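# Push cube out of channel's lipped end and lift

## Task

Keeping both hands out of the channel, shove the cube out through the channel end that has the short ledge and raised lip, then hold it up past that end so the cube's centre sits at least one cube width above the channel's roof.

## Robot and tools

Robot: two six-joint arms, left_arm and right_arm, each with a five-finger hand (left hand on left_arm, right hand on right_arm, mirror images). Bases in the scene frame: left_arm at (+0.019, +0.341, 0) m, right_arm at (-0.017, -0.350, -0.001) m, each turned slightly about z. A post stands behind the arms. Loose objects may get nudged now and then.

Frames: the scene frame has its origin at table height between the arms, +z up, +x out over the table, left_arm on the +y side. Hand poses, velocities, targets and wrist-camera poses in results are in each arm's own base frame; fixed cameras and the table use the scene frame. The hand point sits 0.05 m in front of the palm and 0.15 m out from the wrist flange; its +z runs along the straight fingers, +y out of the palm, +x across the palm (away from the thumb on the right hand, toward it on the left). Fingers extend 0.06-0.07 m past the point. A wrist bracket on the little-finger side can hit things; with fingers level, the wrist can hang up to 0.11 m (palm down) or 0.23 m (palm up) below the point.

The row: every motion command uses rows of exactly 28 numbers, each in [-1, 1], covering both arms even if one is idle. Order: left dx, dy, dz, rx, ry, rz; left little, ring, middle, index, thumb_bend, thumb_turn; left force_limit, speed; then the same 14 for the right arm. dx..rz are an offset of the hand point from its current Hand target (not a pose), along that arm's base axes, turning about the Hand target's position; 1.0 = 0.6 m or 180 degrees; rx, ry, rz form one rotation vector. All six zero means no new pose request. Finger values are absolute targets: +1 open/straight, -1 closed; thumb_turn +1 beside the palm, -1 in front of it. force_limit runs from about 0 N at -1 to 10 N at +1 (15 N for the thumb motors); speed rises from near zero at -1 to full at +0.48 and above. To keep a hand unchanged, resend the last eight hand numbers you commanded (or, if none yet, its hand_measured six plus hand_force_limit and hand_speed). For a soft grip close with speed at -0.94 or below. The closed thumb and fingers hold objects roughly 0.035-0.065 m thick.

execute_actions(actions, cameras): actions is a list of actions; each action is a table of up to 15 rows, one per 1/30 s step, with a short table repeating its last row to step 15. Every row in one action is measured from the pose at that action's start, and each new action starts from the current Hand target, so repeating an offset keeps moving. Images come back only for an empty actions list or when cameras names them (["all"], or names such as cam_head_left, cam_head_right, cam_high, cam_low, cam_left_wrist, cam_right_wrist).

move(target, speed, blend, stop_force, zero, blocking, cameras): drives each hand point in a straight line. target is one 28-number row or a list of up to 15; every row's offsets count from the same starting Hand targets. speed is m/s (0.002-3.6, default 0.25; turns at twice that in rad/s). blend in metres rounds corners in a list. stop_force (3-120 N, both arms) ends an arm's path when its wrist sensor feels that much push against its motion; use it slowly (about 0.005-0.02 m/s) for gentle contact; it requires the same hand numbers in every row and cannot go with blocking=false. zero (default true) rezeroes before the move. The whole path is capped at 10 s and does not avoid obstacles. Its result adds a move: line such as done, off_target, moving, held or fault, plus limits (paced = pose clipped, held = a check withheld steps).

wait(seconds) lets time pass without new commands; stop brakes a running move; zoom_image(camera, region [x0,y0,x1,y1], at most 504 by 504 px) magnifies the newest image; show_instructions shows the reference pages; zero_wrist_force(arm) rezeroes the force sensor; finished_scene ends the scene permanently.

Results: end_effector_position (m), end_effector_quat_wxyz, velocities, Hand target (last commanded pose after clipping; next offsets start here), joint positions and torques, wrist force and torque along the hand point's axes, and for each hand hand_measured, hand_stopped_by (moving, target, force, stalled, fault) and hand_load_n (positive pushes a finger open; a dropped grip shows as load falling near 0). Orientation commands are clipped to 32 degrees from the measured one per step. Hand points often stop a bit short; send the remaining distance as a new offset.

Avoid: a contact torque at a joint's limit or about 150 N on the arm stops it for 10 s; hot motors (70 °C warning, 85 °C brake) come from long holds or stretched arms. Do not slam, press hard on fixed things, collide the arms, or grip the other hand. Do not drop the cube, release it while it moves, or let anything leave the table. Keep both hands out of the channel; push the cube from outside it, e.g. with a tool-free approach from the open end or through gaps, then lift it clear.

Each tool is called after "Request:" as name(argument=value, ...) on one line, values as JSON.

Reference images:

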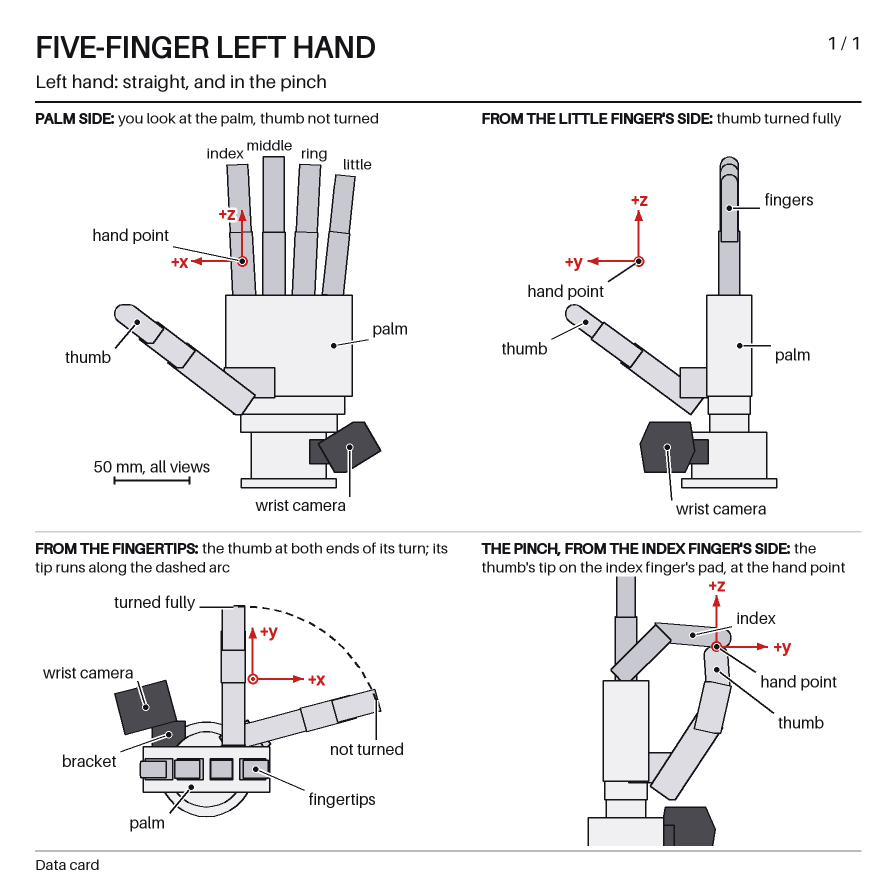

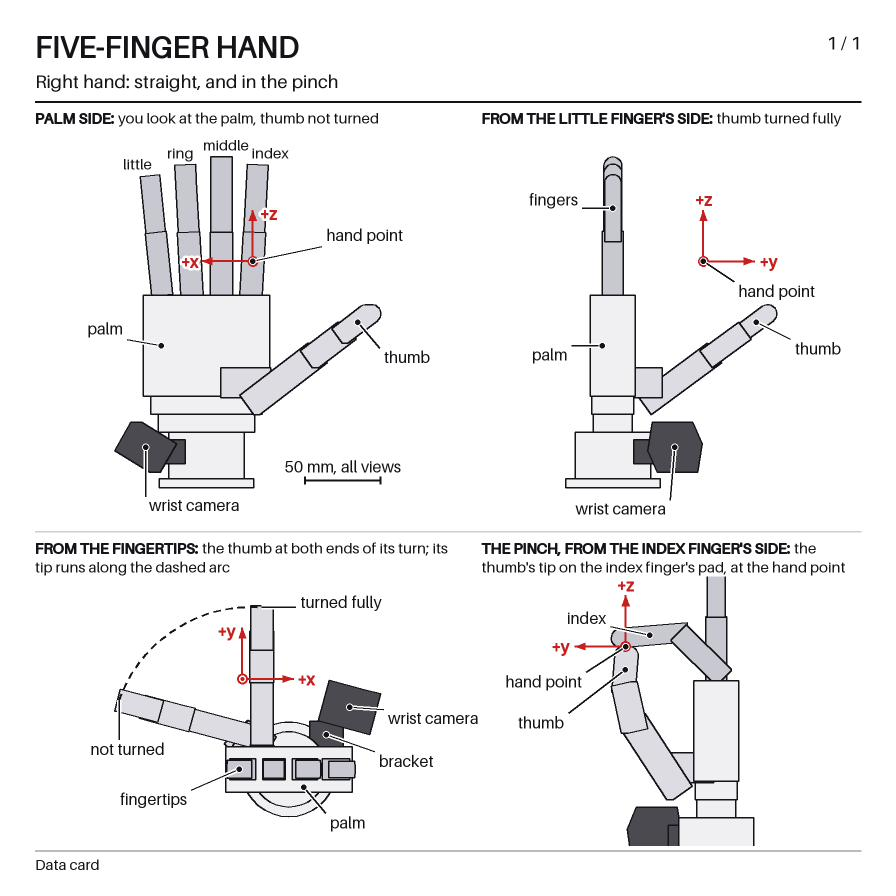

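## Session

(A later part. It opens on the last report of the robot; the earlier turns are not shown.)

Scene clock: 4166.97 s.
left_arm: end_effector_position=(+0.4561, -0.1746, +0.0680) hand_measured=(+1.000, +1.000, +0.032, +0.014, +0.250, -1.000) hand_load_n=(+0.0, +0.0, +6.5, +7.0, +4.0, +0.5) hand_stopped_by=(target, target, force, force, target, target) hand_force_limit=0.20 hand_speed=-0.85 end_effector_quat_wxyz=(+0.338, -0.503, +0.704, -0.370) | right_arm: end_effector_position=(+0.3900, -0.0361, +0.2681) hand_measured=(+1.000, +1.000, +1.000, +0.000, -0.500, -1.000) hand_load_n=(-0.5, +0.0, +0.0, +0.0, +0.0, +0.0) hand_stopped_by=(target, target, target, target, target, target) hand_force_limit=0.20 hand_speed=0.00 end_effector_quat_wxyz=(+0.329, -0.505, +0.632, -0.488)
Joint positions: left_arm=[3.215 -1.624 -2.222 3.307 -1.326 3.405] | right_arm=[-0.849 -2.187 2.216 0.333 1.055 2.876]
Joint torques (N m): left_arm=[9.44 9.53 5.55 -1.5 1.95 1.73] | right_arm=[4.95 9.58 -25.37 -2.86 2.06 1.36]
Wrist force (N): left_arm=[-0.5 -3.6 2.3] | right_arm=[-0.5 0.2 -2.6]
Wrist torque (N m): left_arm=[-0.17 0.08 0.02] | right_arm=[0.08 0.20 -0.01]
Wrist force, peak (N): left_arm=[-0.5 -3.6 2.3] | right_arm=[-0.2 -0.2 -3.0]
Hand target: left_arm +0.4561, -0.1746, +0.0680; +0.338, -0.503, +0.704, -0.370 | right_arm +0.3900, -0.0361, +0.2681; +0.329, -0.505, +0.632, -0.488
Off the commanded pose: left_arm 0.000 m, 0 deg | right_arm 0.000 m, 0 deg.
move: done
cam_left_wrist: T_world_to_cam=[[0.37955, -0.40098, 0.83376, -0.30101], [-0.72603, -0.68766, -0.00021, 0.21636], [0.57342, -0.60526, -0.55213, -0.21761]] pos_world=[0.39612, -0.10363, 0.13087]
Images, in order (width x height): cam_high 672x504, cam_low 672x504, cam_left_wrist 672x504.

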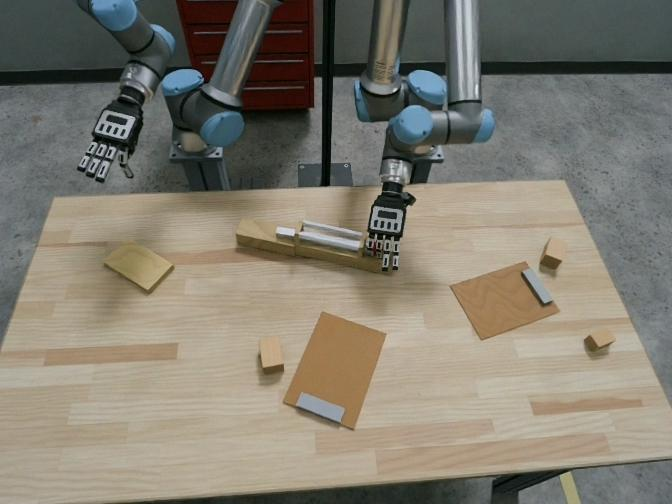

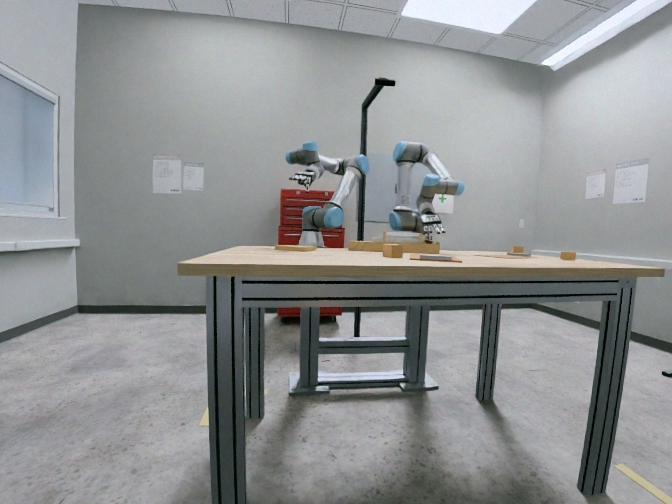

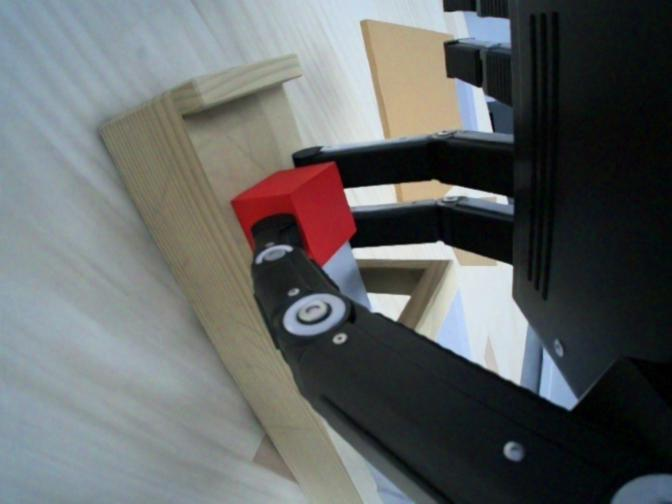

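Request:
move(target=[0,0,0.007,0,0,0,1,1,-0.3,-0.3,0.25,-1,0.2,-0.85,0,0,0,0,0,0,1,1,1,0,-0.5,-1,0.2,0.0], speed=0.01, cameras=["cam_low","cam_left_wrist","cam_high"])

Request:
zoom_image(camera="cam_low", region=[395, 215, 455, 255])

Request:
zoom_image(camera="cam_left_wrist", region=[120, 100, 440, 340])

Scene clock: 4179.90 s.
left_arm: end_effector_position=(+0.4561, -0.1746, +0.0723) hand_measured=(+1.000, +1.000, +0.032, +0.014, +0.252, -1.000) hand_load_n=(+0.0, +0.0, +6.0, +5.5, +6.5, +0.0) hand_stopped_by=(target, target, force, force, target, target) hand_force_limit=0.20 hand_speed=-0.85 end_effector_quat_wxyz=(+0.338, -0.503, +0.704, -0.370) | right_arm: end_effector_position=(+0.3900, -0.0361, +0.2681) hand_measured=(+1.000, +1.000, +1.000, +0.000, -0.500, -1.000) hand_load_n=(+0.0, +0.0, +0.0, +0.5, +0.0, +0.0) hand_stopped_by=(target, target, target, target, target, target) hand_force_limit=0.20 hand_speed=0.00 end_effector_quat_wxyz=(+0.329, -0.505, +0.632, -0.488)
Joint positions: left_arm=[3.215 -1.616 -2.216 3.293 -1.326 3.405] | right_arm=[-0.849 -2.187 2.216 0.333 1.055 2.876]
Joint torques (N m): left_arm=[8.97 13.07 23.99 0.83 0.99 1.76] | right_arm=[6.37 9.58 -25.27 -2.91 2.06 1.56]
Wrist force (N): left_arm=[-0.4 0.9 2.4] | right_arm=[-0.2 0.4 -3.0]
Wrist torque (N m): left_arm=[0.15 0.06 -0.04] | right_arm=[0.14 0.16 0.02]
Wrist force, peak (N): left_arm=[-1.9 -0.5 4.7] | right_arm=[-0.1 0.0 -3.1]
Hand target: left_arm +0.4561, -0.1746, +0.0722; +0.338, -0.503, +0.704, -0.370 | right_arm +0.3900, -0.0361, +0.2681; +0.329, -0.505, +0.632, -0.488
Off the commanded pose: left_arm 0.000 m, 0 deg | right_arm 0.000 m, 0 deg.
move: done
cam_left_wrist: T_world_to_cam=[[0.37945, -0.40099, 0.8338, -0.3046], [-0.72606, -0.68763, -0.00028, 0.21646], [0.57346, -0.60529, -0.55206, -0.21532]] pos_world=[0.39622, -0.10363, 0.13517]
Images, in order (width x height): cam_high 672x504, cam_low 672x504, cam_left_wrist 672x504.

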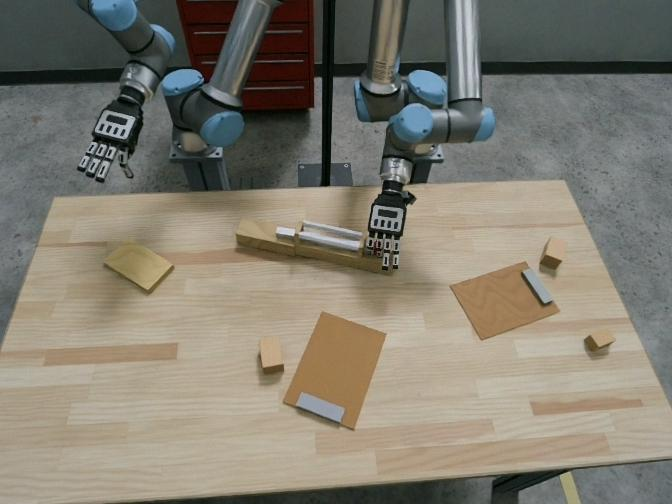

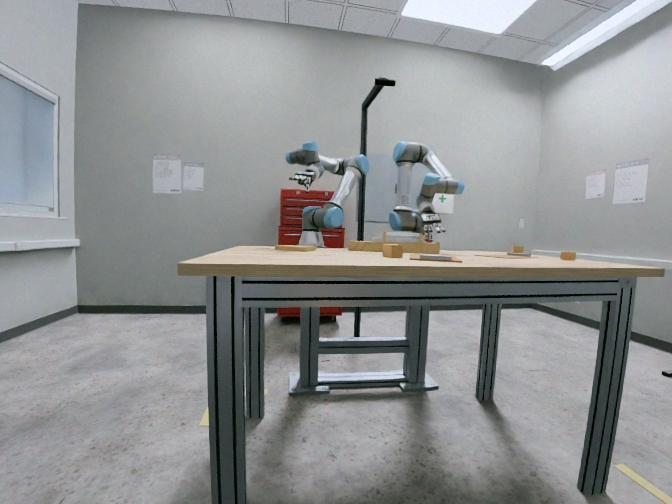

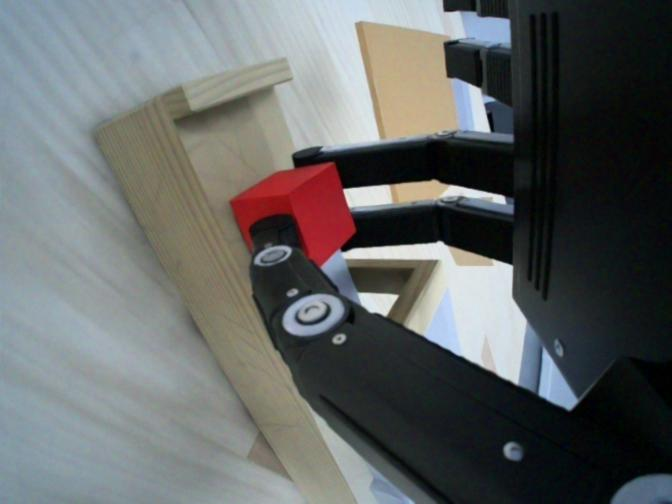

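Scaled by 8.400 from the camera's image (finer frame: 960x720).

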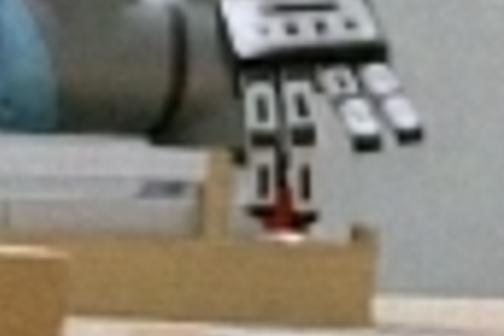

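Scaled by 1.575 from the camera's image (finer frame: 960x720).

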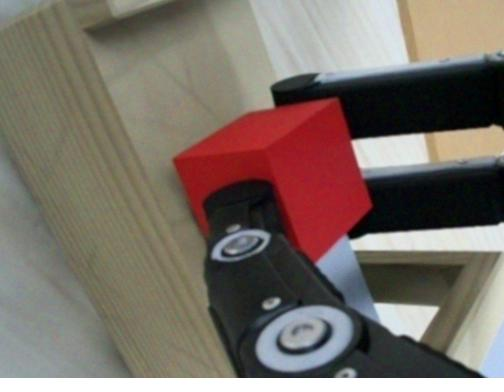

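Request:
move(target=[[0,0,0.15,0,0,0,1,1,-0.3,-0.3,0.25,-1,0.2,-0.85,0,0,0,0,0,0,1,1,1,0,-0.5,-1,0.2,0.0],[0.0287,0.1045,0.15,0,0,0,1,1,-0.3,-0.3,0.25,-1,0.2,-0.85,0,0,0,0,0,0,1,1,1,0,-0.5,-1,0.2,0.0]], speed=0.06, blend=0.02, cameras=["cam_low","cam_left_wrist","cam_high","cam_head_left"])

Scene clock: 4201.00 s.
left_arm: end_effector_position=(+0.4733, -0.1119, +0.1622) hand_measured=(+1.000, +1.000, +0.032, +0.014, +0.252, -1.000) hand_load_n=(+0.0, +0.0, +6.0, +5.0, +7.0, +0.0) hand_stopped_by=(target, target, force, force, target, target) hand_force_limit=0.20 hand_speed=-0.85 end_effector_quat_wxyz=(+0.338, -0.503, +0.704, -0.370) | right_arm: end_effector_position=(+0.3900, -0.0361, +0.2681) hand_measured=(+1.000, +1.000, +1.000, +0.000, -0.500, -1.000) hand_load_n=(+0.0, +0.0, +0.0, +0.0, +0.0, +0.0) hand_stopped_by=(target, target, target, target, target, target) hand_force_limit=0.20 hand_speed=0.00 end_effector_quat_wxyz=(+0.329, -0.505, +0.632, -0.488)
Joint positions: left_arm=[3.432 -1.492 -2.072 2.986 -1.142 3.527] | right_arm=[-0.849 -2.187 2.216 0.333 1.055 2.876]
Joint torques (N m): left_arm=[1.02 22.89 18.84 1.03 -1.38 -1.84] | right_arm=[4.91 7.9 -25.13 -2.86 2 1.5]
Wrist force (N): left_arm=[-0.4 0.8 0.9] | right_arm=[-0.1 0.0 -2.8]
Wrist torque (N m): left_arm=[0.13 0.07 -0.04] | right_arm=[0.07 0.13 0.01]
Wrist force, peak (N): left_arm=[-0.5 1.0 3.5] | right_arm=[-0.1 -0.2 -3.2]
Hand target: left_arm +0.4733, -0.1119, +0.1622; +0.338, -0.503, +0.704, -0.370 | right_arm +0.3900, -0.0361, +0.2681; +0.329, -0.505, +0.632, -0.488
Off the commanded pose: left_arm 0.000 m, 0 deg | right_arm 0.000 m, 0 deg.
move: done
cam_left_wrist: T_world_to_cam=[[0.37955, -0.40098, 0.83376, -0.36098], [-0.72603, -0.68766, -0.00021, 0.27205], [0.57342, -0.60526, -0.55213, -0.13757]] pos_world=[0.41342, -0.04093, 0.22506]
Images, in order (width x height): cam_head_left 672x504, cam_high 672x504, cam_low 672x504, cam_left_wrist 672x504.

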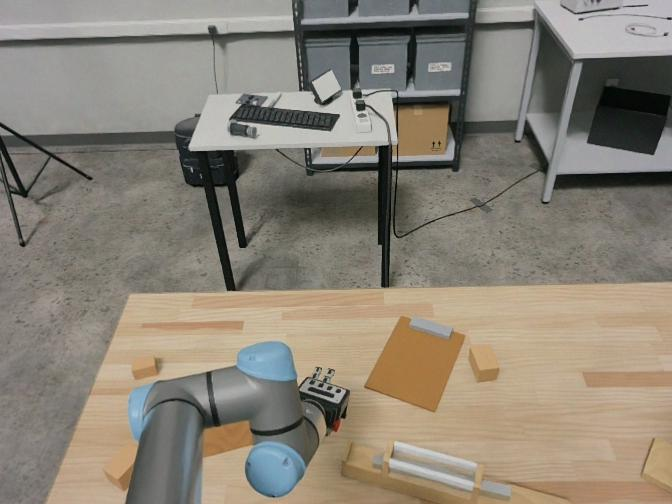

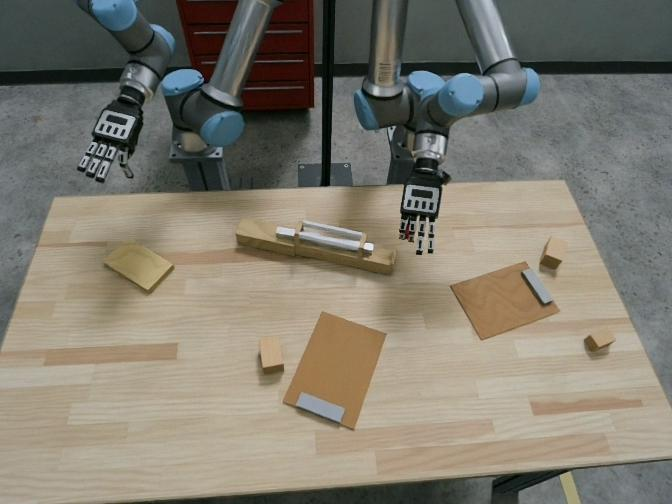

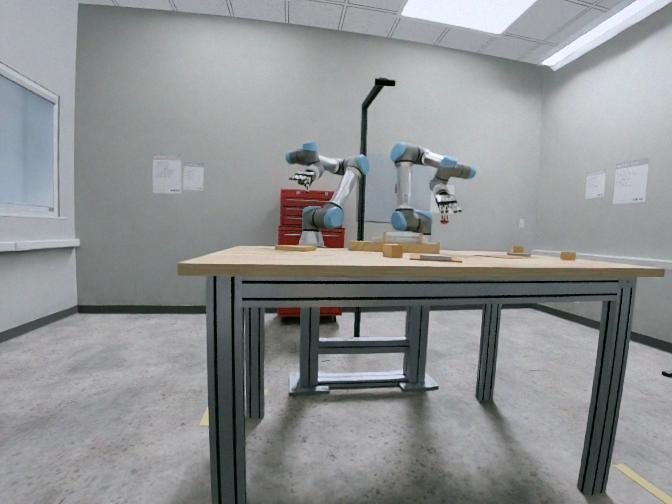

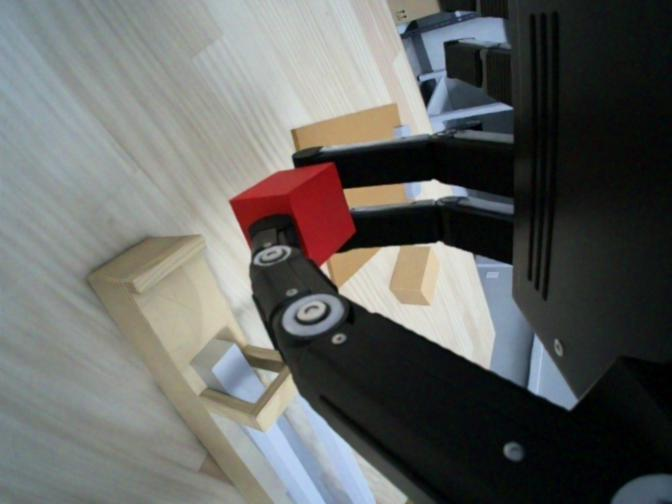

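Request:
finished_scene()

The scene is finished: the task was done.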